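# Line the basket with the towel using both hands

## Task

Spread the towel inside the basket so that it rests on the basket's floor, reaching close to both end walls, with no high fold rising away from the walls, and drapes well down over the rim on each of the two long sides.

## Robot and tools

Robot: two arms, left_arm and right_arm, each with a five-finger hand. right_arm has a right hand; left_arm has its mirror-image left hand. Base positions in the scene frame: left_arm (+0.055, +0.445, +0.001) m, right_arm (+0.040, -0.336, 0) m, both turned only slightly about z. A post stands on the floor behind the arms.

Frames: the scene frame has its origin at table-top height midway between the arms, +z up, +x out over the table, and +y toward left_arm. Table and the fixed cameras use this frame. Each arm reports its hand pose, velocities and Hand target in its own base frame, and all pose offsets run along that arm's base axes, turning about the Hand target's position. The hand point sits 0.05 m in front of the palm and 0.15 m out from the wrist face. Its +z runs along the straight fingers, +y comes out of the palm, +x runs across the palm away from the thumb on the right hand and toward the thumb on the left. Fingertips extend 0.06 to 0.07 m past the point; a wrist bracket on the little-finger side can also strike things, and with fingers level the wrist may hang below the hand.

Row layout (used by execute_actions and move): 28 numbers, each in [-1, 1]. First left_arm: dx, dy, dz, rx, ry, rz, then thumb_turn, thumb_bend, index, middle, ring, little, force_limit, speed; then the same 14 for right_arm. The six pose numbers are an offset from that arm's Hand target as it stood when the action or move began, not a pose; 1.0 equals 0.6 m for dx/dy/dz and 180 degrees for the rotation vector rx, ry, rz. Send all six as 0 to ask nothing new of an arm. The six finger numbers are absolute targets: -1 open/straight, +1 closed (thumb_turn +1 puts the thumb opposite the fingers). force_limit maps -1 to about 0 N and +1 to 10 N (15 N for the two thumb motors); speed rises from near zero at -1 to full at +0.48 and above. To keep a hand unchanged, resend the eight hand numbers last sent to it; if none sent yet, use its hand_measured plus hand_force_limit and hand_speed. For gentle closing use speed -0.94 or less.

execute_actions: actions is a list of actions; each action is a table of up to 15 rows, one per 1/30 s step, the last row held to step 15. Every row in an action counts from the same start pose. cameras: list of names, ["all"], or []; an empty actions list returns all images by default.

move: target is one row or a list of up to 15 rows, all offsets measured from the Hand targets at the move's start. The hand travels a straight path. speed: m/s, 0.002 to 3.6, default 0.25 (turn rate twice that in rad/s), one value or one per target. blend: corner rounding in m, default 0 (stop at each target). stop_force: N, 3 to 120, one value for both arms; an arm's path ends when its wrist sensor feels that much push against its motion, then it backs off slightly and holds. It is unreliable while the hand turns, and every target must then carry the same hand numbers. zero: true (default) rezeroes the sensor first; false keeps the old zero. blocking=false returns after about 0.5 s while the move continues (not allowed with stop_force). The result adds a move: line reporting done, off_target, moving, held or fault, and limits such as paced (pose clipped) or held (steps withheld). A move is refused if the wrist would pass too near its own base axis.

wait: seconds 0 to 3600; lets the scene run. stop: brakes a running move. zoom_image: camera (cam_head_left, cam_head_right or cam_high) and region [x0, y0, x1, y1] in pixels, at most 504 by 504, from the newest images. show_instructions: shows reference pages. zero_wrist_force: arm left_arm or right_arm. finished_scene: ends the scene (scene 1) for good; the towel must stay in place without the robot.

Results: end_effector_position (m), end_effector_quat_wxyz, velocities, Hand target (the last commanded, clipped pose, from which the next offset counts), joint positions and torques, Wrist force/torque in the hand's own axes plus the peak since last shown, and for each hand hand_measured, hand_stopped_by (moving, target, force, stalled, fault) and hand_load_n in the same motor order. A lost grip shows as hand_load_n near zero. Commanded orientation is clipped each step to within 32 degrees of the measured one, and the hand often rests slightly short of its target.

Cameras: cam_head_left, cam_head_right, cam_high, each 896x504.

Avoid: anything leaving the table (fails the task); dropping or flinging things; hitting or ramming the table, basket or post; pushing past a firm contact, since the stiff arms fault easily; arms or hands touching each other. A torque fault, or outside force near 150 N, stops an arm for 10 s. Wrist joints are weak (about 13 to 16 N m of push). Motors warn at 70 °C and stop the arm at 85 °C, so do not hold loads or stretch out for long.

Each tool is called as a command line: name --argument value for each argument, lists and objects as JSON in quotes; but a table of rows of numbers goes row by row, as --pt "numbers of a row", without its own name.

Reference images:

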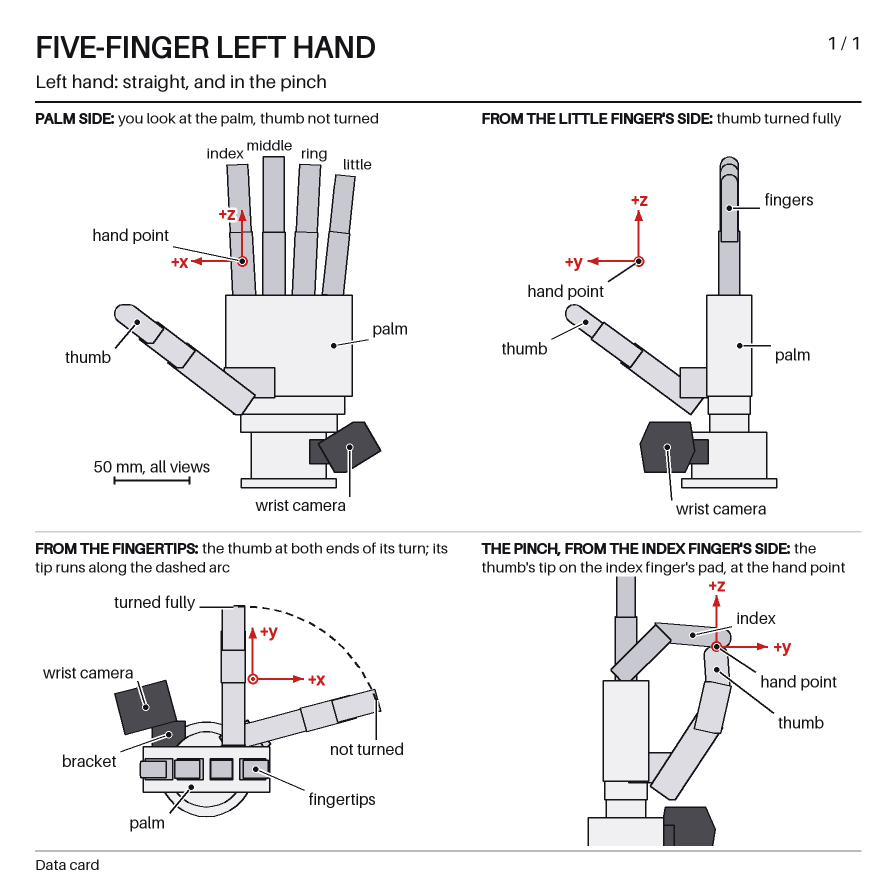

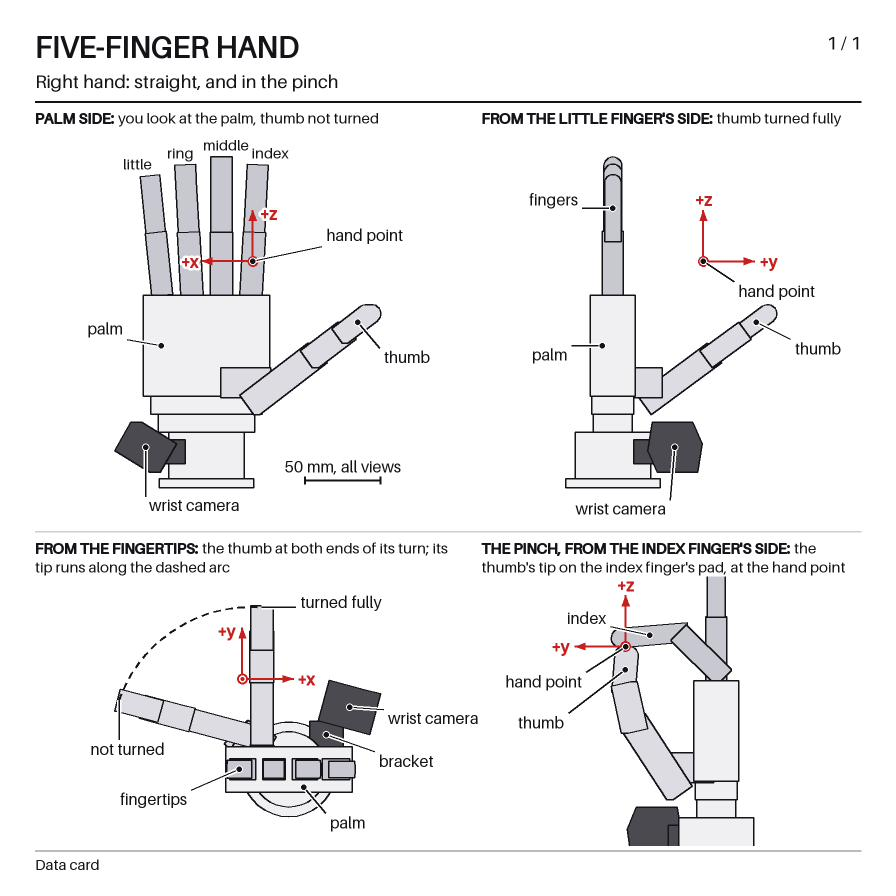

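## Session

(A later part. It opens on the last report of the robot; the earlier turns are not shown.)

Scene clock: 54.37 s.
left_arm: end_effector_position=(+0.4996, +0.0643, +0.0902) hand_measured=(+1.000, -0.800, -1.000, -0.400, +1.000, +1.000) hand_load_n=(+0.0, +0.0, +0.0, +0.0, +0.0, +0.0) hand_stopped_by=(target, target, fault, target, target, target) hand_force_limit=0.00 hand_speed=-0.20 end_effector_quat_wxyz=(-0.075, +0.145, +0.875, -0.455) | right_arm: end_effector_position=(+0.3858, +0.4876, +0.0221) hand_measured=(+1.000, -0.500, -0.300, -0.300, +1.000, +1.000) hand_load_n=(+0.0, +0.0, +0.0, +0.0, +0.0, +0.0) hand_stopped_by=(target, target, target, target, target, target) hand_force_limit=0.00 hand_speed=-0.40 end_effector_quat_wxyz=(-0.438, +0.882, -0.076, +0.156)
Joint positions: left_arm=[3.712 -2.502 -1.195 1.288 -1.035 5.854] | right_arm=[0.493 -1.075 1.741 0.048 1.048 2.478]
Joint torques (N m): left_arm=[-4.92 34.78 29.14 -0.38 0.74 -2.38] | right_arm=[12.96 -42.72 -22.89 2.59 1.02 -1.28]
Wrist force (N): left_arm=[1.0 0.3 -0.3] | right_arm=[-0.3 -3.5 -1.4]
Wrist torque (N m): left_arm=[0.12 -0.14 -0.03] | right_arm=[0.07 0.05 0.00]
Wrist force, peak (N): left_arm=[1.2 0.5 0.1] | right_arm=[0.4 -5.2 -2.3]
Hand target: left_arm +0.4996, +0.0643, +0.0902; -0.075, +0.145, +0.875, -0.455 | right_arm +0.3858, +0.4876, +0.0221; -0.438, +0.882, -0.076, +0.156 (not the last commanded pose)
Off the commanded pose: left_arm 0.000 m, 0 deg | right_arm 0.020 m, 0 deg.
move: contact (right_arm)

execute_actions --actions '[[[0,0,0,0,0,0,1,-0.8,-0.4,-0.4,1,1,0,-0.2,0,0,-0.0008,0,0,0,1,-0.1,0.3,0.2,1,1,0.2,-0.9]],[[0,0,0,0,0,0,1,-0.8,-0.4,-0.4,1,1,0,-0.2,0,0,-0.0015,0,0,0,1,-0.1,0.3,0.2,1,1,0.2,-0.9]],[[0,0,0,0,0,0,1,-0.8,-0.4,-0.4,1,1,0,-0.2,0,0,-0.0025,0,0,0,1,-0.1,0.3,0.2,1,1,0.2,-0.9]],[[0,0,0,0,0,0,1,-0.8,-0.4,-0.4,1,1,0,-0.2,0,0,-0.0025,0,0,0,1,-0.1,0.3,0.2,1,1,0.2,-0.9]],[[0,0,0,0,0,0,1,-0.8,-0.4,-0.4,1,1,0,-0.2,0,0,0,0,0,0,1,-0.1,0.3,0.2,1,1,0.2,-0.9]]]' --cameras '["cam_head_left"]'

zoom_image --camera "cam_head_left" --region '[300, 310, 420, 430]'

Scene clock: 57.73 s.
left_arm: end_effector_position=(+0.4996, +0.0643, +0.0902) hand_measured=(+1.000, -0.800, -1.000, -0.400, +1.000, +1.000) hand_load_n=(+0.5, +0.0, +0.0, +0.0, +0.0, +0.0) hand_stopped_by=(target, target, fault, target, target, target) hand_force_limit=0.00 hand_speed=-0.20 end_effector_quat_wxyz=(-0.075, +0.145, +0.875, -0.455) | right_arm: end_effector_position=(+0.3858, +0.4876, +0.0178) hand_measured=(+1.000, -0.130, +0.298, -0.154, +1.000, +1.000) hand_load_n=(+0.0, +9.0, +6.0, +4.5, +0.0, +0.0) hand_stopped_by=(target, force, target, force, target, target) hand_force_limit=0.20 hand_speed=-0.90 end_effector_quat_wxyz=(-0.438, +0.882, -0.076, +0.156)
Joint positions: left_arm=[3.712 -2.502 -1.195 1.288 -1.035 5.854] | right_arm=[0.493 -1.068 1.744 0.038 1.048 2.478]
Joint torques (N m): left_arm=[-4.57 34.6 29.04 -0.39 0.58 -2.53] | right_arm=[6.92 4.57 17.57 3.67 6.06 -0.67]
Wrist force (N): left_arm=[0.7 0.0 -0.3] | right_arm=[10.2 -54.7 -26.6]
Wrist torque (N m): left_arm=[0.07 -0.09 -0.04] | right_arm=[0.50 0.68 -1.03]
Wrist force, peak (N): left_arm=[1.1 0.4 -0.2] | right_arm=[10.3 -54.8 -26.8]
Hand target: left_arm +0.4996, +0.0643, +0.0902; -0.075, +0.145, +0.875, -0.455 | right_arm +0.3858, +0.4876, +0.0178; -0.438, +0.882, -0.076, +0.156
Off the commanded pose: left_arm 0.000 m, 0 deg | right_arm 0.000 m, 0 deg.
Step readings (end_effector_position of left_arm | right_arm):
0: (+0.4996, +0.0643, +0.0902) | (+0.3858, +0.4876, +0.0221)
1: (+0.4996, +0.0643, +0.0902) | (+0.3858, +0.4876, +0.0221)
2: (+0.4996, +0.0643, +0.0902) | (+0.3858, +0.4876, +0.0221)
4: (+0.4996, +0.0643, +0.0902) | (+0.3859, +0.4876, +0.0220)
8: (+0.4996, +0.0643, +0.0902) | (+0.3859, +0.4876, +0.0218)
15: (+0.4996, +0.0643, +0.0902) | (+0.3858, +0.4876, +0.0217)
16: (+0.4996, +0.0643, +0.0902) | (+0.3858, +0.4876, +0.0217)
17: (+0.4996, +0.0643, +0.0902) | (+0.3858, +0.4876, +0.0215)
19: (+0.4996, +0.0643, +0.0902) | (+0.3859, +0.4876, +0.0211)
23: (+0.4996, +0.0643, +0.0902) | (+0.3858, +0.4876, +0.0209)
30: (+0.4996, +0.0643, +0.0902) | (+0.3858, +0.4876, +0.0208)
31: (+0.4996, +0.0643, +0.0902) | (+0.3858, +0.4876, +0.0207)
32: (+0.4996, +0.0643, +0.0902) | (+0.3858, +0.4876, +0.0205)
34: (+0.4996, +0.0643, +0.0902) | (+0.3859, +0.4876, +0.0198)
38: (+0.4996, +0.0643, +0.0902) | (+0.3859, +0.4876, +0.0194)
45: (+0.4996, +0.0643, +0.0902) | (+0.3858, +0.4876, +0.0193)
46: (+0.4996, +0.0643, +0.0902) | (+0.3858, +0.4876, +0.0192)
47: (+0.4996, +0.0643, +0.0902) | (+0.3858, +0.4876, +0.0189)
49: (+0.4996, +0.0643, +0.0902) | (+0.3859, +0.4876, +0.0184)
53: (+0.4996, +0.0643, +0.0902) | (+0.3859, +0.4876, +0.0180)
60: (+0.4996, +0.0643, +0.0902) | (+0.3858, +0.4876, +0.0178)
61: (+0.4996, +0.0643, +0.0902) | (+0.3858, +0.4876, +0.0178)
62: (+0.4996, +0.0643, +0.0902) | (+0.3858, +0.4876, +0.0178)
64: (+0.4996, +0.0643, +0.0902) | (+0.3858, +0.4876, +0.0178)
68: (+0.4996, +0.0643, +0.0902) | (+0.3858, +0.4876, +0.0178)
75: (+0.4996, +0.0643, +0.0902) | (+0.3858, +0.4876, +0.0178)

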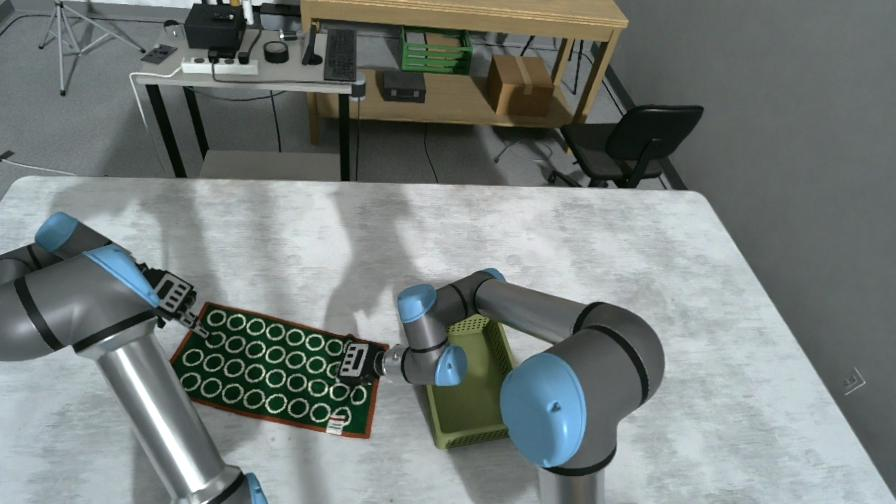

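Scaled by 4.200 from the camera's image (finer frame: 1280x720).

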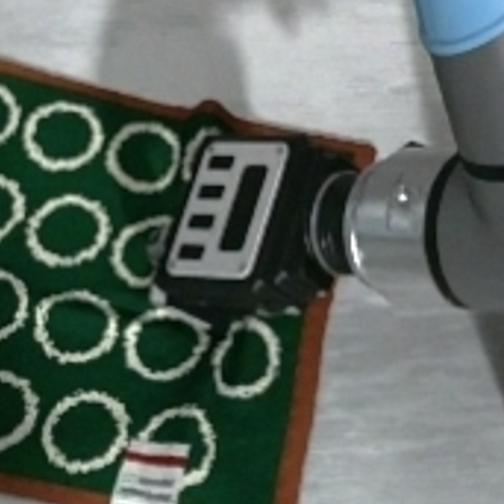

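execute_actions --actions '[[[0,0,0,0,0,0,1,-0.8,-0.4,-0.4,1,1,0,-0.2,0,0,0.008,0,0,0,1,-0.1,0.3,0.2,1,1,0.2,-0.9]],[[0,0,0,0,0,0,1,-0.8,-0.4,-0.4,1,1,0,-0.2,0,0,0.003,0,0,0,1,0.05,0.45,0.35,1,1,0.2,-0.9]],[[0,0,0,0,0,0,1,-0.8,-0.4,-0.4,1,1,0,-0.2,0,0,0.0,0,0,0,1,0.05,0.45,0.35,1,1,0.2,-0.9]]]' --cameras '["cam_head_left"]'

zoom_image --camera "cam_head_left" --region '[300, 310, 420, 430]'

Scene clock: 60.47 s.
left_arm: end_effector_position=(+0.4996, +0.0643, +0.0902) hand_measured=(+1.000, -0.800, -1.000, -0.400, +1.000, +1.000) hand_load_n=(+0.0, +0.0, +0.0, +0.0, +0.0, +0.0) hand_stopped_by=(target, target, fault, target, target, target) hand_force_limit=0.00 hand_speed=-0.20 end_effector_quat_wxyz=(-0.075, +0.145, +0.875, -0.455) | right_arm: end_effector_position=(+0.3858, +0.4876, +0.0244) hand_measured=(+1.000, -0.130, +0.306, +0.274, +1.000, +1.000) hand_load_n=(+0.0, +9.5, +7.0, +7.5, +0.0, +0.5) hand_stopped_by=(target, force, force, force, target, target) hand_force_limit=0.20 hand_speed=-0.90 end_effector_quat_wxyz=(-0.438, +0.882, -0.076, +0.156)
Joint positions: left_arm=[3.712 -2.502 -1.195 1.288 -1.035 5.854] | right_arm=[0.493 -1.078 1.739 0.053 1.048 2.478]
Joint torques (N m): left_arm=[-3.79 34.71 28.62 -0.37 0.79 -2.26] | right_arm=[0.61 -43.66 -23.98 2.45 -0.64 0.8]
Wrist force (N): left_arm=[1.0 0.4 -0.2] | right_arm=[-1.3 -0.8 0.2]
Wrist torque (N m): left_arm=[0.12 -0.14 -0.03] | right_arm=[0.14 0.13 0.00]
Wrist force, peak (N): left_arm=[1.3 0.2 -0.1] | right_arm=[9.9 -54.9 -26.9]
Hand target: left_arm +0.4996, +0.0643, +0.0902; -0.075, +0.145, +0.875, -0.455 | right_arm +0.3858, +0.4876, +0.0244; -0.438, +0.882, -0.076, +0.156
Off the commanded pose: left_arm 0.000 m, 0 deg | right_arm 0.000 m, 0 deg.
Step readings (end_effector_position of left_arm | right_arm):
0: (+0.4996, +0.0643, +0.0902) | (+0.3858, +0.4876, +0.0178)
1: (+0.4996, +0.0643, +0.0902) | (+0.3858, +0.4876, +0.0178)
2: (+0.4996, +0.0643, +0.0902) | (+0.3858, +0.4876, +0.0187)
4: (+0.4996, +0.0643, +0.0902) | (+0.3856, +0.4874, +0.0204)
8: (+0.4996, +0.0643, +0.0902) | (+0.3856, +0.4874, +0.0219)
15: (+0.4996, +0.0643, +0.0902) | (+0.3858, +0.4876, +0.0225)
16: (+0.4996, +0.0643, +0.0902) | (+0.3858, +0.4876, +0.0225)
17: (+0.4996, +0.0643, +0.0902) | (+0.3858, +0.4876, +0.0229)
19: (+0.4996, +0.0643, +0.0902) | (+0.3858, +0.4876, +0.0237)
23: (+0.4996, +0.0643, +0.0902) | (+0.3858, +0.4876, +0.0242)
30: (+0.4996, +0.0643, +0.0902) | (+0.3858, +0.4876, +0.0244)
31: (+0.4996, +0.0643, +0.0902) | (+0.3858, +0.4876, +0.0244)
32: (+0.4996, +0.0643, +0.0902) | (+0.3858, +0.4876, +0.0244)
34: (+0.4996, +0.0643, +0.0902) | (+0.3858, +0.4876, +0.0244)
38: (+0.4996, +0.0643, +0.0902) | (+0.3858, +0.4876, +0.0244)
45: (+0.4996, +0.0643, +0.0902) | (+0.3858, +0.4876, +0.0244)

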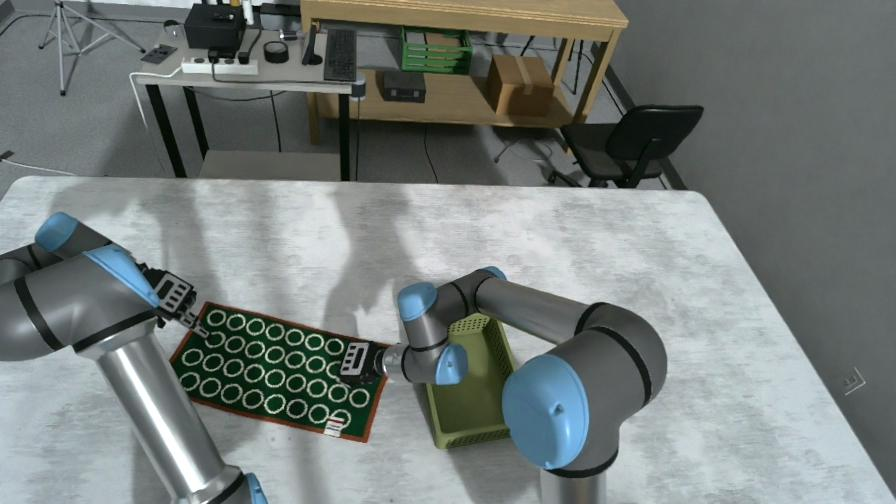

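Scaled by 4.200 from the camera's image (finer frame: 1280x720).

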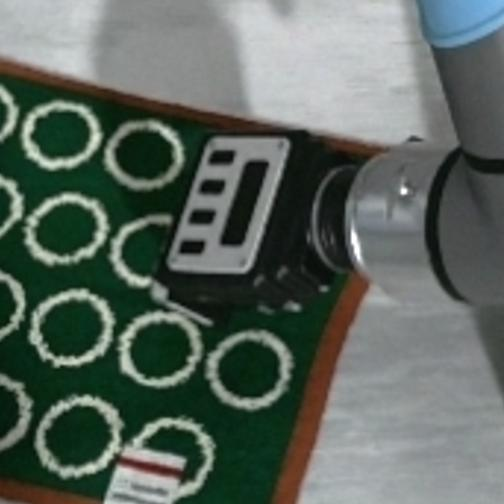

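move --pt "0 0 0 0 0 0 1 -0.8 -0.4 -0.4 1 1 0 -0.2 0 0 0.1 0 0 0 1 0.05 0.45 0.35 1 1 0.2 -0.9" --speed 0.05 --cameras '["cam_head_left"]'

zoom_image --camera "cam_head_left" --region '[300, 290, 420, 430]'

Scene clock: 62.37 s.
left_arm: end_effector_position=(+0.4996, +0.0643, +0.0902) hand_measured=(+1.000, -0.800, -1.000, -0.400, +1.000, +1.000) hand_load_n=(+0.0, +0.0, -0.5, +0.0, +0.0, +0.0) hand_stopped_by=(target, target, fault, target, target, target) hand_force_limit=0.00 hand_speed=-0.20 end_effector_quat_wxyz=(-0.075, +0.145, +0.875, -0.455) | right_arm: end_effector_position=(+0.3858, +0.4876, +0.0843) hand_measured=(+1.000, -0.130, +0.306, +0.274, +1.000, +1.000) hand_load_n=(+0.0, +10.0, +6.5, +7.5, +0.0, +0.0) hand_stopped_by=(target, force, force, force, target, target) hand_force_limit=0.20 hand_speed=-0.90 end_effector_quat_wxyz=(-0.438, +0.882, -0.076, +0.156)
Joint positions: left_arm=[3.712 -2.502 -1.195 1.288 -1.035 5.854] | right_arm=[0.493 -1.157 1.68 0.192 1.048 2.478]
Joint torques (N m): left_arm=[-3.95 34.63 29.19 -0.39 0.66 -2.45] | right_arm=[6.19 -41.71 -25.51 2.4 0.59 -1.01]
Wrist force (N): left_arm=[0.8 0.2 -0.1] | right_arm=[-1.3 -1.1 0.0]
Wrist torque (N m): left_arm=[0.10 -0.11 -0.04] | right_arm=[0.10 0.14 -0.01]
Wrist force, peak (N): left_arm=[1.0 0.7 -0.3] | right_arm=[-1.1 -1.5 0.1]
Hand target: left_arm +0.4996, +0.0643, +0.0902; -0.075, +0.145, +0.875, -0.455 | right_arm +0.3858, +0.4876, +0.0844; -0.438, +0.882, -0.076, +0.156
Off the commanded pose: left_arm 0.000 m, 0 deg | right_arm 0.000 m, 0 deg.
move: done

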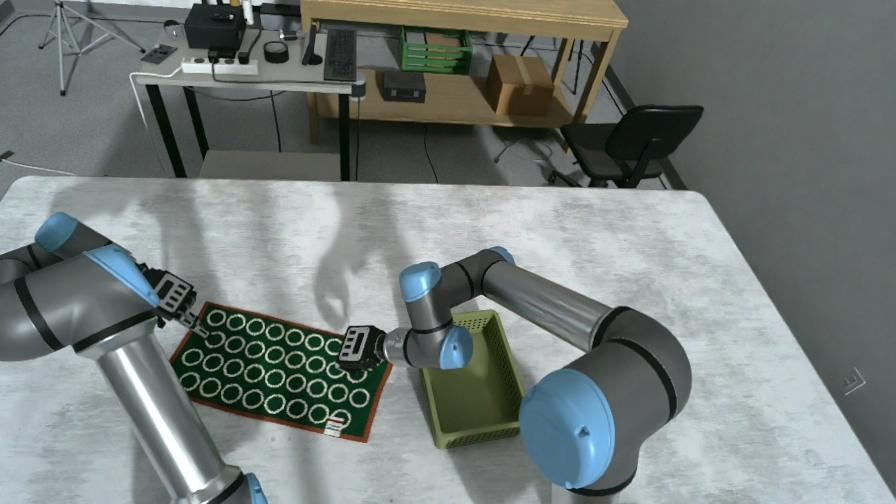

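Scaled by 3.600 from the camera's image (finer frame: 1280x720).

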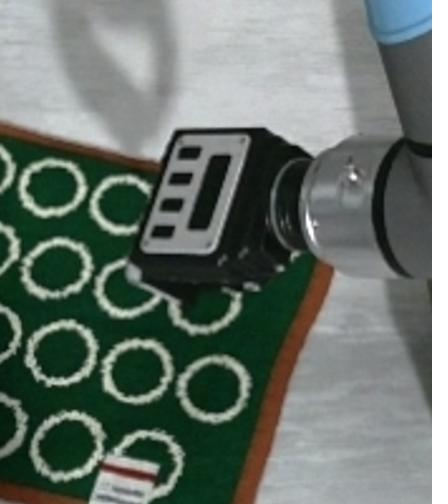

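move --pt "0 0 0 0 0 0 1 -0.8 -0.4 -0.4 1 1 0 -0.2 0 0 0 0.0206 0.0634 0 1 -0.5 -0.3 1 1 1 0 -0.4" --speed 0.1 --cameras '["all"]'

zoom_image --camera "cam_high" --region '[350, 230, 510, 390]'

zoom_image --camera "cam_head_left" --region '[290, 310, 430, 450]'

Scene clock: 65.43 s.
left_arm: end_effector_position=(+0.4996, +0.0643, +0.0902) hand_measured=(+1.000, -0.800, -1.000, -0.400, +1.000, +1.000) hand_load_n=(+0.0, +0.0, +0.0, +0.0, +0.0, +0.0) hand_stopped_by=(target, target, fault, target, target, target) hand_force_limit=0.00 hand_speed=-0.20 end_effector_quat_wxyz=(-0.075, +0.145, +0.875, -0.455) | right_arm: end_effector_position=(+0.3858, +0.4876, +0.0844) hand_measured=(+1.000, -0.500, -0.300, +0.274, +1.000, +1.000) hand_load_n=(+0.0, +0.0, +0.0, +0.0, +0.0, +0.0) hand_stopped_by=(target, target, target, force, target, target) hand_force_limit=0.00 hand_speed=-0.40 end_effector_quat_wxyz=(-0.457, +0.879, -0.124, +0.065)
Joint positions: left_arm=[3.712 -2.502 -1.195 1.288 -1.035 5.854] | right_arm=[0.43 -1.086 1.602 0.306 0.901 2.552]
Joint torques (N m): left_arm=[-4.49 34.58 28.75 -0.36 0.8 -2.48] | right_arm=[-12.02 -29.46 -25.66 2.85 -2.41 1.24]
Wrist force (N): left_arm=[0.8 0.3 -0.1] | right_arm=[-1.6 -1.0 0.0]
Wrist torque (N m): left_arm=[0.10 -0.11 -0.05] | right_arm=[0.12 0.13 -0.16]
Wrist force, peak (N): left_arm=[1.2 0.4 0.0] | right_arm=[-1.8 -1.2 0.1]
Hand target: left_arm +0.4996, +0.0643, +0.0902; -0.075, +0.145, +0.875, -0.455 | right_arm +0.3858, +0.4876, +0.0844; -0.457, +0.879, -0.124, +0.065
Off the commanded pose: left_arm 0.000 m, 0 deg | right_arm 0.000 m, 0 deg.
move: done

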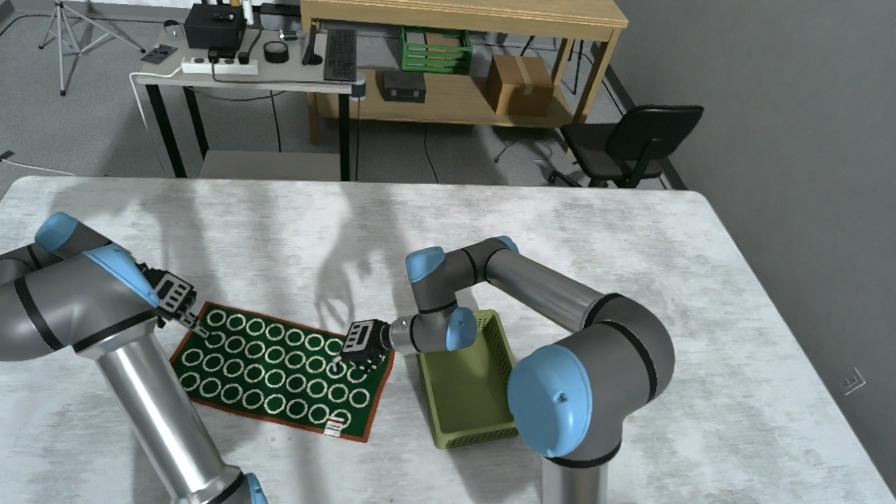

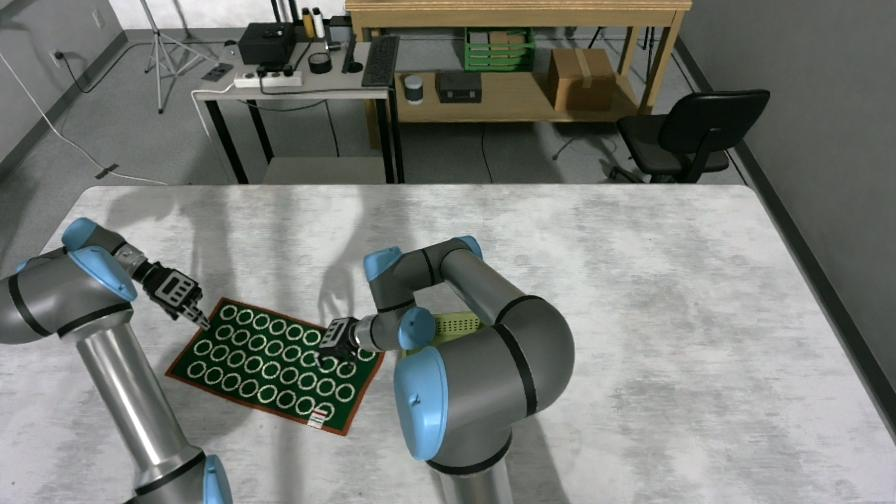

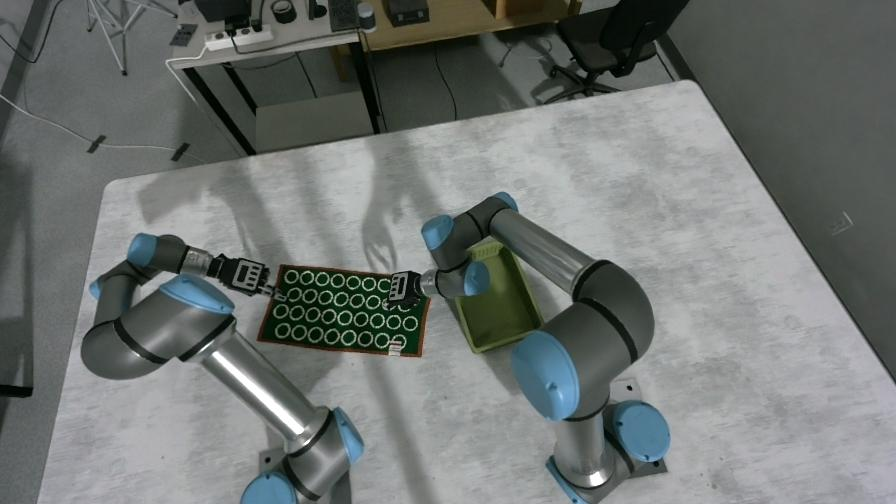

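Scaled by 3.150 from the camera's image (finer frame: 1280x720).

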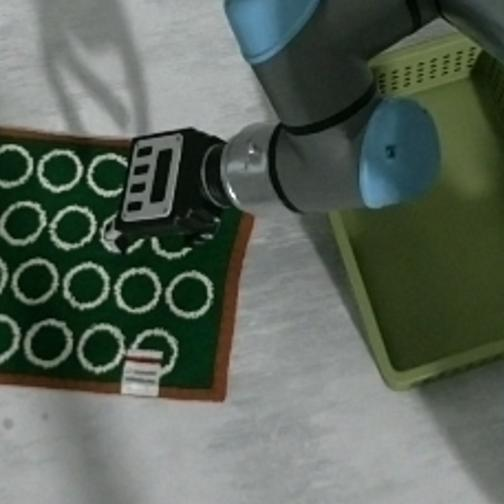

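Scaled by 3.600 from the camera's image (finer frame: 1280x720).

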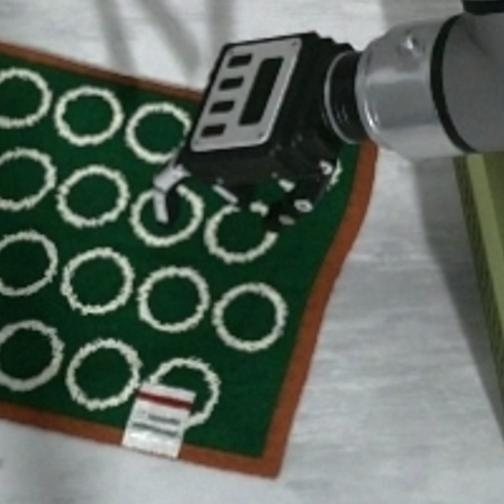

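move --pt "0 0 0 0 0 0 1 -0.8 -0.4 -0.4 1 1 0 -0.2 -0.0113 -0.0422 -0.075 0 0 0 1 -0.5 -0.3 0.99 1 1 0 -0.4" --speed 0.1

move --pt "0 0 0 0 0 0 1 -0.8 -0.4 -0.4 1 1 0 -0.2 0 0 -0.06 0 0 0 1 -0.5 -0.3 0.99 1 1 0 -0.4" --speed 0.008 --stop_force 3

Scene clock: 67.10 s.
left_arm: end_effector_position=(+0.4996, +0.0643, +0.0902) hand_measured=(+1.000, -0.800, -1.000, -0.400, +1.000, +1.000) hand_load_n=(+0.0, +0.0, +0.0, +0.0, +0.0, +0.0) hand_stopped_by=(target, target, fault, target, target, target) hand_force_limit=0.00 hand_speed=-0.20 end_effector_quat_wxyz=(-0.075, +0.145, +0.875, -0.455) | right_arm: end_effector_position=(+0.3790, +0.4623, +0.0394) hand_measured=(+1.000, -0.500, -0.300, +0.710, +1.000, +1.000) hand_load_n=(+0.0, +3.0, +0.0, +4.5, +0.0, +0.0) hand_stopped_by=(target, target, target, force, target, target) hand_force_limit=0.00 hand_speed=-0.40 end_effector_quat_wxyz=(-0.457, +0.879, -0.124, +0.065)
Joint positions: left_arm=[3.712 -2.502 -1.195 1.288 -1.035 5.854] | right_arm=[0.385 -1.066 1.712 0.203 0.871 2.509]
Joint torques (N m): left_arm=[-4.26 35.13 28.35 -0.41 0.77 -2.3] | right_arm=[-11.57 -29.37 -5.36 -1.14 -2.45 -1.37]
Wrist force (N): left_arm=[0.9 0.1 -0.5] | right_arm=[-1.7 -0.8 -0.1]
Wrist torque (N m): left_arm=[0.10 -0.13 -0.04] | right_arm=[0.15 0.15 -0.02]
Wrist force, peak (N): left_arm=[1.1 0.5 0.0] | right_arm=[-1.5 -1.9 -0.1]
Hand target: left_arm +0.4996, +0.0643, +0.0902; -0.075, +0.145, +0.875, -0.455 | right_arm +0.3790, +0.4623, +0.0394; -0.457, +0.879, -0.124, +0.065
Off the commanded pose: left_arm 0.000 m, 0 deg | right_arm 0.000 m, 0 deg.
move: done

Scene clock: 70.33 s.
left_arm: end_effector_position=(+0.4996, +0.0643, +0.0902) hand_measured=(+1.000, -0.800, -1.000, -0.400, +1.000, +1.000) hand_load_n=(+0.0, +0.0, +0.0, +0.0, +0.0, +0.0) hand_stopped_by=(target, target, fault, target, target, target) hand_force_limit=0.00 hand_speed=-0.20 end_effector_quat_wxyz=(-0.075, +0.145, +0.875, -0.455) | right_arm: end_effector_position=(+0.3790, +0.4623, +0.0227) hand_measured=(+1.000, -0.500, -0.300, +0.710, +1.000, +1.000) hand_load_n=(+0.5, +3.0, +0.0, +4.5, +0.0, +0.0) hand_stopped_by=(target, target, target, force, target, target) hand_force_limit=0.00 hand_speed=-0.40 end_effector_quat_wxyz=(-0.457, +0.879, -0.124, +0.065)
Joint positions: left_arm=[3.712 -2.502 -1.195 1.288 -1.035 5.854] | right_arm=[0.385 -1.041 1.725 0.166 0.871 2.509]
Joint torques (N m): left_arm=[-4.18 35.03 28.9 -0.41 0.68 -2.4] | right_arm=[-10.53 -43.02 -22.71 3.01 -0.73 -1.36]
Wrist force (N): left_arm=[0.7 0.1 0.0] | right_arm=[-1.7 -3.6 -1.6]
Wrist torque (N m): left_arm=[0.08 -0.10 -0.05] | right_arm=[0.09 0.17 -0.04]
Wrist force, peak (N): left_arm=[1.3 0.2 -0.1] | right_arm=[-1.9 -5.0 -2.3]
Hand target: left_arm +0.4996, +0.0643, +0.0902; -0.075, +0.145, +0.875, -0.455 | right_arm +0.3790, +0.4623, +0.0227; -0.457, +0.879, -0.124, +0.065 (not the last commanded pose)
Off the commanded pose: left_arm 0.000 m, 0 deg | right_arm 0.019 m, 0 deg.
move: contact (right_arm)

move --pt "0 0 0 0 0 0 1 -0.8 -0.4 -0.4 1 1 0 -0.2 0 0 0.025 0 0 0 1 -1 -0.3 0.95 1 1 0 0" --speed 0.1

move --pt "0 0 0 0 0 0 1 -0.8 -0.4 -0.4 1 1 0 -0.2 0 0 0 0 0 0 1 -1 -0.3 1 1 1 0 0" --speed 0.1

move --pt "0 0 0 0 0 0 1 -0.8 -0.4 -0.4 1 1 0 -0.2 0 0 0 0 0 0 1 -0.5 -0.3 1 1 1 0 0" --speed 0.1

move --pt "0 0 0 0 0 0 1 -0.8 -0.4 -0.4 1 1 0 -0.2 0 0 -0.085 0 0 0 1 -0.5 -0.3 1 1 1 0 0" --speed 0.008 --stop_force 3

Scene clock: 71.50 s.
left_arm: end_effector_position=(+0.4996, +0.0643, +0.0902) hand_measured=(+1.000, -0.800, -1.000, -0.400, +1.000, +1.000) hand_load_n=(+0.0, +0.0, +0.0, +0.0, +0.0, +0.0) hand_stopped_by=(target, target, fault, target, target, target) hand_force_limit=0.00 hand_speed=-0.20 end_effector_quat_wxyz=(-0.075, +0.145, +0.875, -0.455) | right_arm: end_effector_position=(+0.3790, +0.4623, +0.0377) hand_measured=(+1.000, -1.000, -0.300, +0.950, +1.000, +1.000) hand_load_n=(+0.0, +0.0, +0.0, +0.0, +0.0, +0.0) hand_stopped_by=(target, target, target, target, target, target) hand_force_limit=0.00 hand_speed=0.00 end_effector_quat_wxyz=(-0.457, +0.879, -0.124, +0.065)
Joint positions: left_arm=[3.712 -2.502 -1.195 1.288 -1.035 5.854] | right_arm=[0.385 -1.063 1.713 0.199 0.871 2.509]
Joint torques (N m): left_arm=[-4.3 34.75 29.79 -0.33 0.6 -2.36] | right_arm=[-4.98 -44.42 -23.71 2.94 -0.14 -1.21]
Wrist force (N): left_arm=[0.8 0.2 -0.2] | right_arm=[-1.5 -1.2 -0.3]
Wrist torque (N m): left_arm=[0.08 -0.12 -0.03] | right_arm=[0.13 0.14 -0.02]
Wrist force, peak (N): left_arm=[1.1 0.4 -0.2] | right_arm=[-1.9 -3.7 -1.7]
Hand target: left_arm +0.4996, +0.0643, +0.0902; -0.075, +0.145, +0.875, -0.455 | right_arm +0.3790, +0.4623, +0.0377; -0.457, +0.879, -0.124, +0.065
Off the commanded pose: left_arm 0.000 m, 0 deg | right_arm 0.000 m, 0 deg.
move: done

Scene clock: 72.00 s.
left_arm: end_effector_position=(+0.4996, +0.0643, +0.0902) hand_measured=(+1.000, -0.800, -1.000, -0.400, +1.000, +1.000) hand_load_n=(+0.0, +0.0, +0.0, +0.0, +0.0, +0.0) hand_stopped_by=(target, target, fault, target, target, target) hand_force_limit=0.00 hand_speed=-0.20 end_effector_quat_wxyz=(-0.075, +0.145, +0.875, -0.455) | right_arm: end_effector_position=(+0.3790, +0.4623, +0.0377) hand_measured=(+1.000, -1.000, -0.300, +1.000, +1.000, +1.000) hand_load_n=(+0.0, +0.0, +0.0, +0.0, +0.0, +0.0) hand_stopped_by=(target, target, target, target, target, target) hand_force_limit=0.00 hand_speed=0.00 end_effector_quat_wxyz=(-0.457, +0.879, -0.124, +0.065)
Joint positions: left_arm=[3.712 -2.502 -1.195 1.288 -1.035 5.854] | right_arm=[0.385 -1.063 1.713 0.199 0.871 2.509]
Joint torques (N m): left_arm=[-4.12 34.97 29.33 -0.36 0.48 -2.41] | right_arm=[-4.57 -44.42 -23.57 3.06 -0.73 -1.41]
Wrist force (N): left_arm=[0.7 0.3 0.0] | right_arm=[-1.7 -0.8 0.1]
Wrist torque (N m): left_arm=[0.10 -0.09 -0.05] | right_arm=[0.17 0.15 -0.02]
Wrist force, peak (N): left_arm=[1.1 0.2 -0.3] | right_arm=[-1.9 -1.1 0.0]
Hand target: left_arm +0.4996, +0.0643, +0.0902; -0.075, +0.145, +0.875, -0.455 | right_arm +0.3790, +0.4623, +0.0377; -0.457, +0.879, -0.124, +0.065
Off the commanded pose: left_arm 0.000 m, 0 deg | right_arm 0.000 m, 0 deg.
move: done

Scene clock: 72.63 s.
left_arm: end_effector_position=(+0.4996, +0.0643, +0.0902) hand_measured=(+1.000, -0.800, -1.000, -0.400, +1.000, +1.000) hand_load_n=(+0.0, +0.0, +0.0, +0.0, +0.0, +0.5) hand_stopped_by=(target, target, fault, target, target, target) hand_force_limit=0.00 hand_speed=-0.20 end_effector_quat_wxyz=(-0.075, +0.145, +0.875, -0.455) | right_arm: end_effector_position=(+0.3790, +0.4623, +0.0377) hand_measured=(+1.000, -0.502, -0.300, +1.000, +1.000, +1.000) hand_load_n=(+0.5, +3.5, +0.0, +0.0, +0.0, +0.0) hand_stopped_by=(target, target, target, target, target, target) hand_force_limit=0.00 hand_speed=0.00 end_effector_quat_wxyz=(-0.457, +0.879, -0.124, +0.065)
Joint positions: left_arm=[3.712 -2.502 -1.195 1.288 -1.035 5.854] | right_arm=[0.385 -1.063 1.713 0.199 0.871 2.509]
Joint torques (N m): left_arm=[-4.7 34.93 28.12 -0.29 0.65 -2.33] | right_arm=[-3.9 -43.89 -23.27 2.93 -1.42 -1.4]
Wrist force (N): left_arm=[0.8 0.4 -0.2] | right_arm=[-1.3 -1.0 -0.2]
Wrist torque (N m): left_arm=[0.13 -0.12 -0.04] | right_arm=[0.15 0.11 0.00]
Wrist force, peak (N): left_arm=[1.0 0.5 -0.5] | right_arm=[-1.9 -0.9 0.2]
Hand target: left_arm +0.4996, +0.0643, +0.0902; -0.075, +0.145, +0.875, -0.455 | right_arm +0.3790, +0.4623, +0.0377; -0.457, +0.879, -0.124, +0.065
Off the commanded pose: left_arm 0.000 m, 0 deg | right_arm 0.000 m, 0 deg.
move: done

Scene clock: 75.63 s.
left_arm: end_effector_position=(+0.4996, +0.0643, +0.0902) hand_measured=(+1.000, -0.800, -1.000, -0.400, +1.000, +1.000) hand_load_n=(+0.5, +0.0, +0.0, +0.0, +0.0, +0.0) hand_stopped_by=(target, target, fault, target, target, target) hand_force_limit=0.00 hand_speed=-0.20 end_effector_quat_wxyz=(-0.075, +0.145, +0.875, -0.455) | right_arm: end_effector_position=(+0.3790, +0.4623, +0.0227) hand_measured=(+1.000, -0.502, -0.300, +1.000, +1.000, +1.000) hand_load_n=(+0.5, +3.5, +0.0, +0.0, +0.0, +0.0) hand_stopped_by=(target, target, target, target, target, target) hand_force_limit=0.00 hand_speed=0.00 end_effector_quat_wxyz=(-0.457, +0.879, -0.124, +0.065)
Joint positions: left_arm=[3.712 -2.502 -1.195 1.288 -1.035 5.854] | right_arm=[0.385 -1.041 1.725 0.166 0.871 2.509]
Joint torques (N m): left_arm=[-4.98 34.49 27.96 -0.42 0.71 -2.34] | right_arm=[-1.78 -44.1 -22.65 3.02 -1.82 -1.3]
Wrist force (N): left_arm=[0.7 0.2 0.1] | right_arm=[-1.9 -3.2 -1.7]
Wrist torque (N m): left_arm=[0.09 -0.09 -0.04] | right_arm=[0.13 0.19 -0.05]
Wrist force, peak (N): left_arm=[1.2 0.3 -0.4] | right_arm=[-1.6 -5.0 -2.5]
Hand target: left_arm +0.4996, +0.0643, +0.0902; -0.075, +0.145, +0.875, -0.455 | right_arm +0.3790, +0.4623, +0.0227; -0.457, +0.879, -0.124, +0.065 (not the last commanded pose)
Off the commanded pose: left_arm 0.000 m, 0 deg | right_arm 0.036 m, 0 deg.
move: contact (right_arm)

move --pt "0 0 0 0 0 0 1 -0.8 -0.4 -0.4 1 1 0 -0.2 0 0 0.015 0 0 0 1 -0.5 -0.3 -1 1 1 0 0" --speed 0.1

move --pt "0 0 0 0 0 0 1 -0.8 -0.4 -0.4 1 1 0 -0.2 0 0 -0.085 0 0 0 1 -0.5 -0.3 -1 1 1 0 0" --speed 0.008 --stop_force 3

Scene clock: 77.10 s.
left_arm: end_effector_position=(+0.4996, +0.0643, +0.0902) hand_measured=(+1.000, -0.800, -1.000, -0.400, +1.000, +1.000) hand_load_n=(+0.0, +0.0, +0.0, +0.0, +0.0, +0.0) hand_stopped_by=(target, target, fault, target, target, target) hand_force_limit=0.00 hand_speed=-0.20 end_effector_quat_wxyz=(-0.075, +0.145, +0.875, -0.455) | right_arm: end_effector_position=(+0.3790, +0.4623, +0.0317) hand_measured=(+1.000, -0.502, -0.300, -1.000, +1.000, +1.000) hand_load_n=(+0.0, +0.0, +0.0, -0.5, +0.0, +0.0) hand_stopped_by=(target, target, target, target, target, target) hand_force_limit=0.00 hand_speed=0.00 end_effector_quat_wxyz=(-0.457, +0.879, -0.124, +0.065)
Joint positions: left_arm=[3.712 -2.502 -1.195 1.288 -1.035 5.854] | right_arm=[0.385 -1.055 1.718 0.186 0.871 2.509]
Joint torques (N m): left_arm=[-4.63 35.2 28.74 -0.43 0.56 -2.33] | right_arm=[-0.1 -44.47 -23.13 2.94 -1.64 0.55]
Wrist force (N): left_arm=[0.5 0.2 -0.2] | right_arm=[-1.7 -1.0 0.1]
Wrist torque (N m): left_arm=[0.09 -0.08 -0.06] | right_arm=[0.11 0.15 -0.02]
Wrist force, peak (N): left_arm=[1.2 0.2 -0.2] | right_arm=[-1.9 -3.7 -1.6]
Hand target: left_arm +0.4996, +0.0643, +0.0902; -0.075, +0.145, +0.875, -0.455 | right_arm +0.3790, +0.4623, +0.0317; -0.457, +0.879, -0.124, +0.065
Off the commanded pose: left_arm 0.000 m, 0 deg | right_arm 0.000 m, 0 deg.
move: done

Scene clock: 79.37 s.
left_arm: end_effector_position=(+0.4996, +0.0643, +0.0902) hand_measured=(+1.000, -0.800, -1.000, -0.400, +1.000, +1.000) hand_load_n=(+0.0, +0.0, +0.0, +0.0, +0.0, +0.5) hand_stopped_by=(target, target, fault, target, target, target) hand_force_limit=0.00 hand_speed=-0.20 end_effector_quat_wxyz=(-0.075, +0.145, +0.875, -0.455) | right_arm: end_effector_position=(+0.3790, +0.4623, +0.0227) hand_measured=(+1.000, -0.502, -0.300, -1.000, +1.000, +1.000) hand_load_n=(+0.0, +0.0, +0.0, +0.0, +0.0, +0.0) hand_stopped_by=(target, target, target, target, target, target) hand_force_limit=0.00 hand_speed=0.00 end_effector_quat_wxyz=(-0.457, +0.879, -0.124, +0.065)
Joint positions: left_arm=[3.712 -2.502 -1.195 1.288 -1.035 5.854] | right_arm=[0.385 -1.041 1.725 0.166 0.871 2.509]
Joint torques (N m): left_arm=[-4.27 34.64 29.22 -0.41 0.48 -2.33] | right_arm=[0.2 -43.51 -22.55 3.01 -1.47 -0.46]
Wrist force (N): left_arm=[0.7 0.2 0.0] | right_arm=[-1.8 -3.4 -1.7]
Wrist torque (N m): left_arm=[0.09 -0.09 -0.05] | right_arm=[0.10 0.17 -0.04]
Wrist force, peak (N): left_arm=[1.1 0.6 -0.1] | right_arm=[-1.7 -4.7 -2.5]
Hand target: left_arm +0.4996, +0.0643, +0.0902; -0.075, +0.145, +0.875, -0.455 | right_arm +0.3790, +0.4623, +0.0227; -0.457, +0.879, -0.124, +0.065 (not the last commanded pose)
Off the commanded pose: left_arm 0.000 m, 0 deg | right_arm 0.042 m, 0 deg.
move: contact (right_arm)

execute_actions --actions '[[[0,0,0,0,0,0,1,-0.8,-0.4,-0.4,1,1,0,-0.2,0,0,-0.001,0,0,0,1,-0.3,0.0,-1,1,1,0.2,-0.8]],[[0,0,0,0,0,0,1,-0.8,-0.4,-0.4,1,1,0,-0.2,0,0,-0.005,0,0,0,1,-0.2,0.15,-1,1,1,0.2,-0.85]]]' --cameras '["cam_head_left"]'

zoom_image --camera "cam_head_left" --region '[300, 310, 420, 430]'

Scene clock: 81.90 s.
left_arm: end_effector_position=(+0.4996, +0.0643, +0.0902) hand_measured=(+1.000, -0.800, -1.000, -0.400, +1.000, +1.000) hand_load_n=(+0.0, +0.0, +0.0, +0.0, +0.0, +0.0) hand_stopped_by=(target, target, fault, target, target, target) hand_force_limit=0.00 hand_speed=-0.20 end_effector_quat_wxyz=(-0.075, +0.145, +0.875, -0.455) | right_arm: end_effector_position=(+0.3790, +0.4623, +0.0191) hand_measured=(+1.000, -0.200, +0.150, -1.000, +1.000, +1.000) hand_load_n=(+0.0, +0.0, +0.0, +0.0, +0.0, +0.0) hand_stopped_by=(target, target, target, target, target, target) hand_force_limit=0.20 hand_speed=-0.85 end_effector_quat_wxyz=(-0.457, +0.879, -0.124, +0.065)
Joint positions: left_arm=[3.712 -2.502 -1.195 1.288 -1.035 5.854] | right_arm=[0.385 -1.036 1.727 0.158 0.871 2.509]
Joint torques (N m): left_arm=[-4.12 34.88 29.28 -0.33 0.57 -2.39] | right_arm=[-0.41 -35.94 -12.22 -1.22 0.81 -1.01]
Wrist force (N): left_arm=[1.0 0.1 -0.2] | right_arm=[-2.1 -2.7 -0.4]
Wrist torque (N m): left_arm=[0.07 -0.15 -0.02] | right_arm=[0.06 0.18 -0.04]
Wrist force, peak (N): left_arm=[1.2 0.2 -0.1] | right_arm=[0.7 -16.0 -2.6]
Hand target: left_arm +0.4996, +0.0643, +0.0902; -0.075, +0.145, +0.875, -0.455 | right_arm +0.3790, +0.4623, +0.0191; -0.457, +0.879, -0.124, +0.065
Off the commanded pose: left_arm 0.000 m, 0 deg | right_arm 0.000 m, 0 deg.
Step readings (end_effector_position of left_arm | right_arm):
0: (+0.4996, +0.0643, +0.0902) | (+0.3790, +0.4623, +0.0227)
1: (+0.4996, +0.0643, +0.0902) | (+0.3790, +0.4623, +0.0227)
2: (+0.4996, +0.0643, +0.0902) | (+0.3790, +0.4623, +0.0227)
4: (+0.4996, +0.0643, +0.0902) | (+0.3791, +0.4623, +0.0225)
8: (+0.4996, +0.0643, +0.0902) | (+0.3791, +0.4623, +0.0223)
15: (+0.4996, +0.0643, +0.0902) | (+0.3790, +0.4623, +0.0222)
16: (+0.4996, +0.0643, +0.0902) | (+0.3790, +0.4623, +0.0221)
17: (+0.4996, +0.0643, +0.0902) | (+0.3790, +0.4623, +0.0215)
19: (+0.4996, +0.0643, +0.0902) | (+0.3791, +0.4623, +0.0202)
23: (+0.4996, +0.0643, +0.0902) | (+0.3790, +0.4623, +0.0193)
30: (+0.4996, +0.0643, +0.0902) | (+0.3790, +0.4623, +0.0191)

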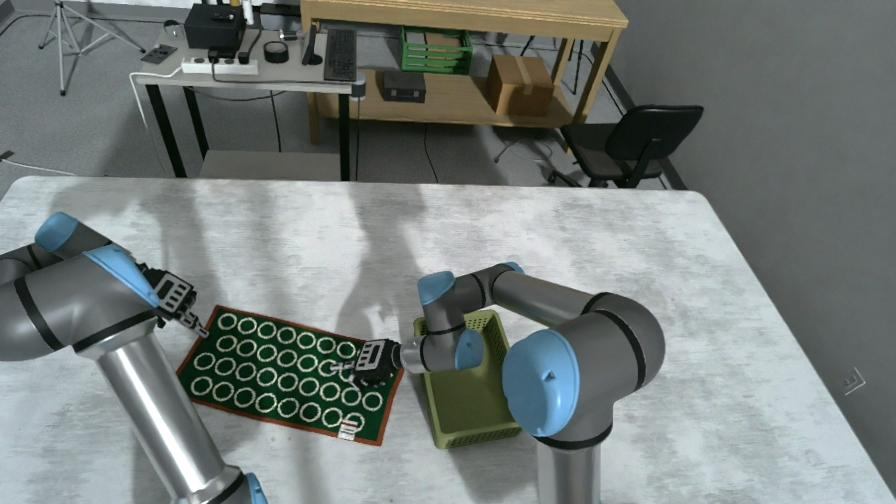

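Scaled by 4.200 from the camera's image (finer frame: 1280x720).

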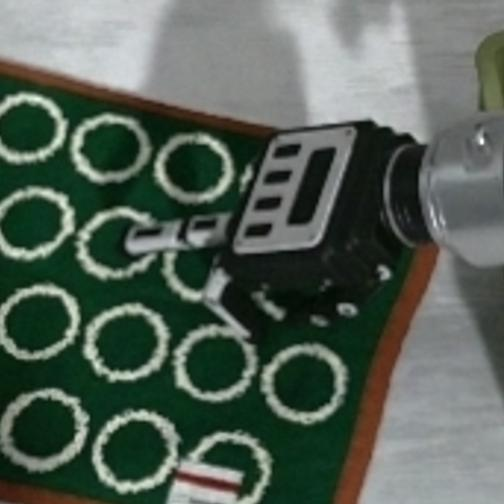

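move --pt "0 0 0 0 0 0 1 -0.8 -0.4 -0.4 1 1 0 -0.2 0.002 0.006 0.05 0 0 0 1 -0.6 -0.3 -1 1 1 0 -0.2" --speed 0.1

move --pt "0 0 -0.15 0 0 0 1 -0.8 -0.4 -0.4 1 1 0 -0.2 0 0 0 0 0 0 1 -0.6 -0.3 -1 1 1 0 -0.2" --speed 0.015 --stop_force 4

Scene clock: 84.00 s.
left_arm: end_effector_position=(+0.4996, +0.0643, +0.0902) hand_measured=(+1.000, -0.800, -1.000, -0.400, +1.000, +1.000) hand_load_n=(+0.0, +0.0, +0.0, +0.0, +0.0, +0.0) hand_stopped_by=(target, target, fault, target, target, target) hand_force_limit=0.00 hand_speed=-0.20 end_effector_quat_wxyz=(-0.075, +0.145, +0.875, -0.455) | right_arm: end_effector_position=(+0.3802, +0.4659, +0.0491) hand_measured=(+1.000, -0.600, -0.300, -1.000, +1.000, +1.000) hand_load_n=(+0.0, +0.0, +0.0, +0.0, +0.0, +0.0) hand_stopped_by=(target, target, target, target, target, target) hand_force_limit=0.00 hand_speed=-0.20 end_effector_quat_wxyz=(-0.457, +0.879, -0.124, +0.065)
Joint positions: left_arm=[3.712 -2.502 -1.195 1.288 -1.035 5.854] | right_arm=[0.391 -1.074 1.694 0.225 0.875 2.515]
Joint torques (N m): left_arm=[-4.01 34.19 28.7 -0.44 0.5 -2.39] | right_arm=[14.7 -43.69 -24 3.05 0.78 0.98]
Wrist force (N): left_arm=[0.8 0.5 -0.3] | right_arm=[-1.8 -1.0 -0.1]
Wrist torque (N m): left_arm=[0.14 -0.12 -0.05] | right_arm=[0.12 0.18 -0.03]
Wrist force, peak (N): left_arm=[1.2 0.3 -0.3] | right_arm=[-2.3 -3.0 -0.4]
Hand target: left_arm +0.4996, +0.0643, +0.0902; -0.075, +0.145, +0.875, -0.455 | right_arm +0.3802, +0.4659, +0.0491; -0.457, +0.879, -0.124, +0.065
Off the commanded pose: left_arm 0.000 m, 0 deg | right_arm 0.000 m, 0 deg.
move: done

Scene clock: 89.27 s.
left_arm: end_effector_position=(+0.4997, +0.0643, +0.0273) hand_measured=(+1.000, -0.800, -1.000, -0.400, +1.000, +1.000) hand_load_n=(+0.0, +0.0, +0.0, +0.0, +0.0, +0.0) hand_stopped_by=(target, target, fault, target, target, target) hand_force_limit=0.00 hand_speed=-0.20 end_effector_quat_wxyz=(-0.075, +0.145, +0.875, -0.455) | right_arm: end_effector_position=(+0.3802, +0.4659, +0.0491) hand_measured=(+1.000, -0.600, -0.300, -1.000, +1.000, +1.000) hand_load_n=(+0.0, +0.0, +0.0, +0.0, +0.0, +0.0) hand_stopped_by=(target, target, target, target, target, target) hand_force_limit=0.00 hand_speed=-0.20 end_effector_quat_wxyz=(-0.457, +0.879, -0.124, +0.065)
Joint positions: left_arm=[3.712 -2.593 -1.201 1.384 -1.035 5.854] | right_arm=[0.391 -1.074 1.694 0.225 0.875 2.515]
Joint torques (N m): left_arm=[-2.91 60.21 9.08 -4.69 -0.2 -0.82] | right_arm=[14.71 -44.47 -24.53 2.98 0.75 -0.44]
Wrist force (N): left_arm=[1.0 -2.3 -2.1] | right_arm=[-1.7 -1.2 0.2]
Wrist torque (N m): left_arm=[0.10 -0.18 0.05] | right_arm=[0.08 0.14 -0.03]
Wrist force, peak (N): left_arm=[1.1 -5.0 -4.0] | right_arm=[-1.8 -1.4 -0.1]
Hand target: left_arm +0.4996, +0.0643, +0.0273; -0.075, +0.145, +0.875, -0.455 (not the last commanded pose) | right_arm +0.3802, +0.4659, +0.0491; -0.457, +0.879, -0.124, +0.065
Off the commanded pose: left_arm 0.027 m, 0 deg | right_arm 0.000 m, 0 deg.
move: contact (left_arm)

move --pt "0.0269 0.0789 -0.0012 0 0 0 1 -0.8 -0.4 -0.4 1 1 0 -0.2 0 0 0 0 0 0 1 -0.6 -0.3 -1 1 1 0 -0.2" --speed 0.05 --cameras '["all"]'

zoom_image --camera "cam_head_left" --region '[130, 230, 290, 390]'

Scene clock: 91.00 s.
left_arm: end_effector_position=(+0.5158, +0.1116, +0.0266) hand_measured=(+1.000, -0.800, -1.000, -0.400, +1.000, +1.000) hand_load_n=(+0.0, +0.0, +0.0, +2.5, +0.0, +0.0) hand_stopped_by=(target, target, fault, target, target, target) hand_force_limit=0.00 hand_speed=-0.20 end_effector_quat_wxyz=(-0.075, +0.145, +0.875, -0.455) | right_arm: end_effector_position=(+0.3802, +0.4659, +0.0491) hand_measured=(+1.000, -0.600, -0.300, -1.000, +1.000, +1.000) hand_load_n=(+0.0, +0.0, +0.0, +0.0, +0.0, +0.0) hand_stopped_by=(target, target, target, target, target, target) hand_force_limit=0.00 hand_speed=-0.20 end_effector_quat_wxyz=(-0.457, +0.879, -0.124, +0.065)
Joint positions: left_arm=[3.76 -2.664 -1.054 1.29 -1.071 5.891] | right_arm=[0.391 -1.074 1.694 0.225 0.875 2.515]
Joint torques (N m): left_arm=[6.97 37.07 28.01 -4.54 -1.63 3.07] | right_arm=[14.66 -44.07 -23.62 2.96 0.73 -0.88]
Wrist force (N): left_arm=[1.0 -3.9 -0.6] | right_arm=[-1.6 -1.2 0.2]
Wrist torque (N m): left_arm=[0.02 -0.14 0.08] | right_arm=[0.07 0.14 -0.03]
Wrist force, peak (N): left_arm=[0.9 -4.2 -0.6] | right_arm=[-2.0 -1.3 0.0]
Hand target: left_arm +0.5158, +0.1116, +0.0266; -0.075, +0.145, +0.875, -0.455 | right_arm +0.3802, +0.4659, +0.0491; -0.457, +0.879, -0.124, +0.065
Off the commanded pose: left_arm 0.000 m, 0 deg | right_arm 0.000 m, 0 deg.
move: done

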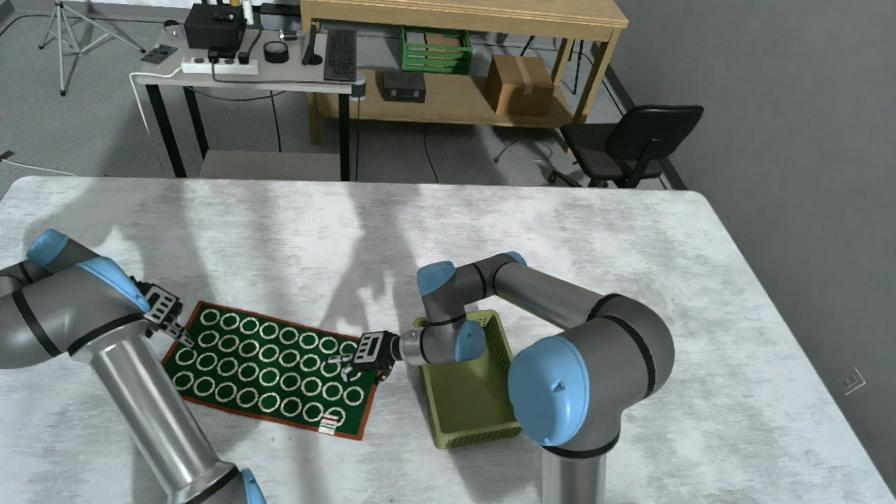

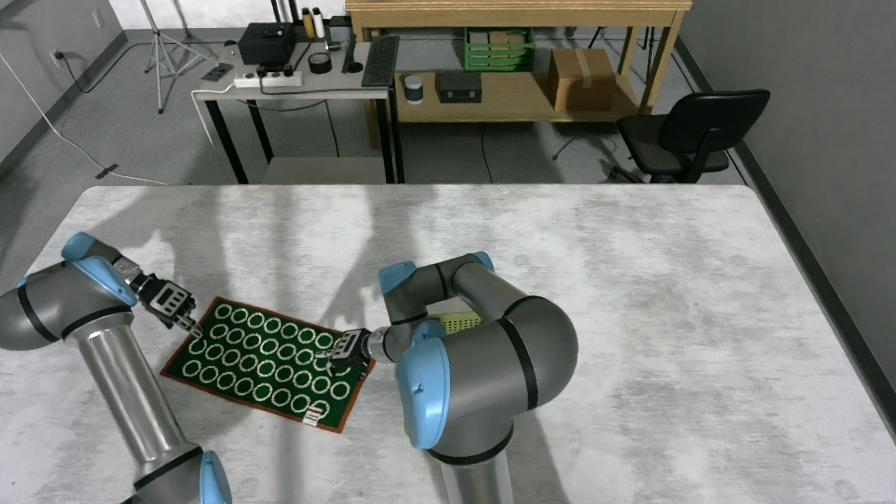

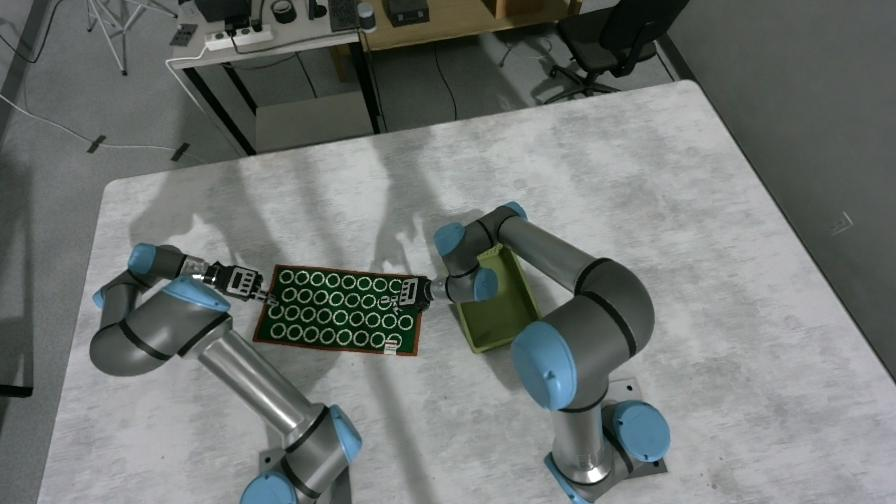

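Scaled by 3.150 from the camera's image (finer frame: 1280x720).

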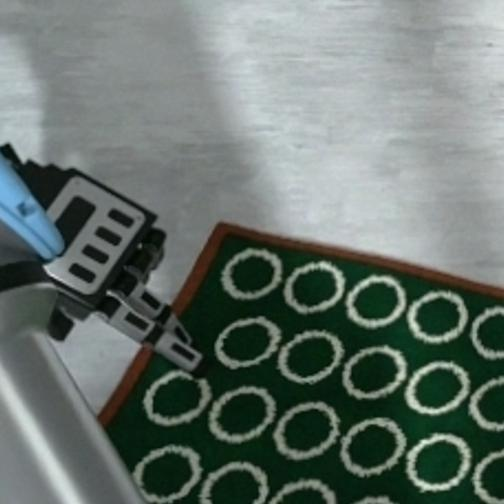

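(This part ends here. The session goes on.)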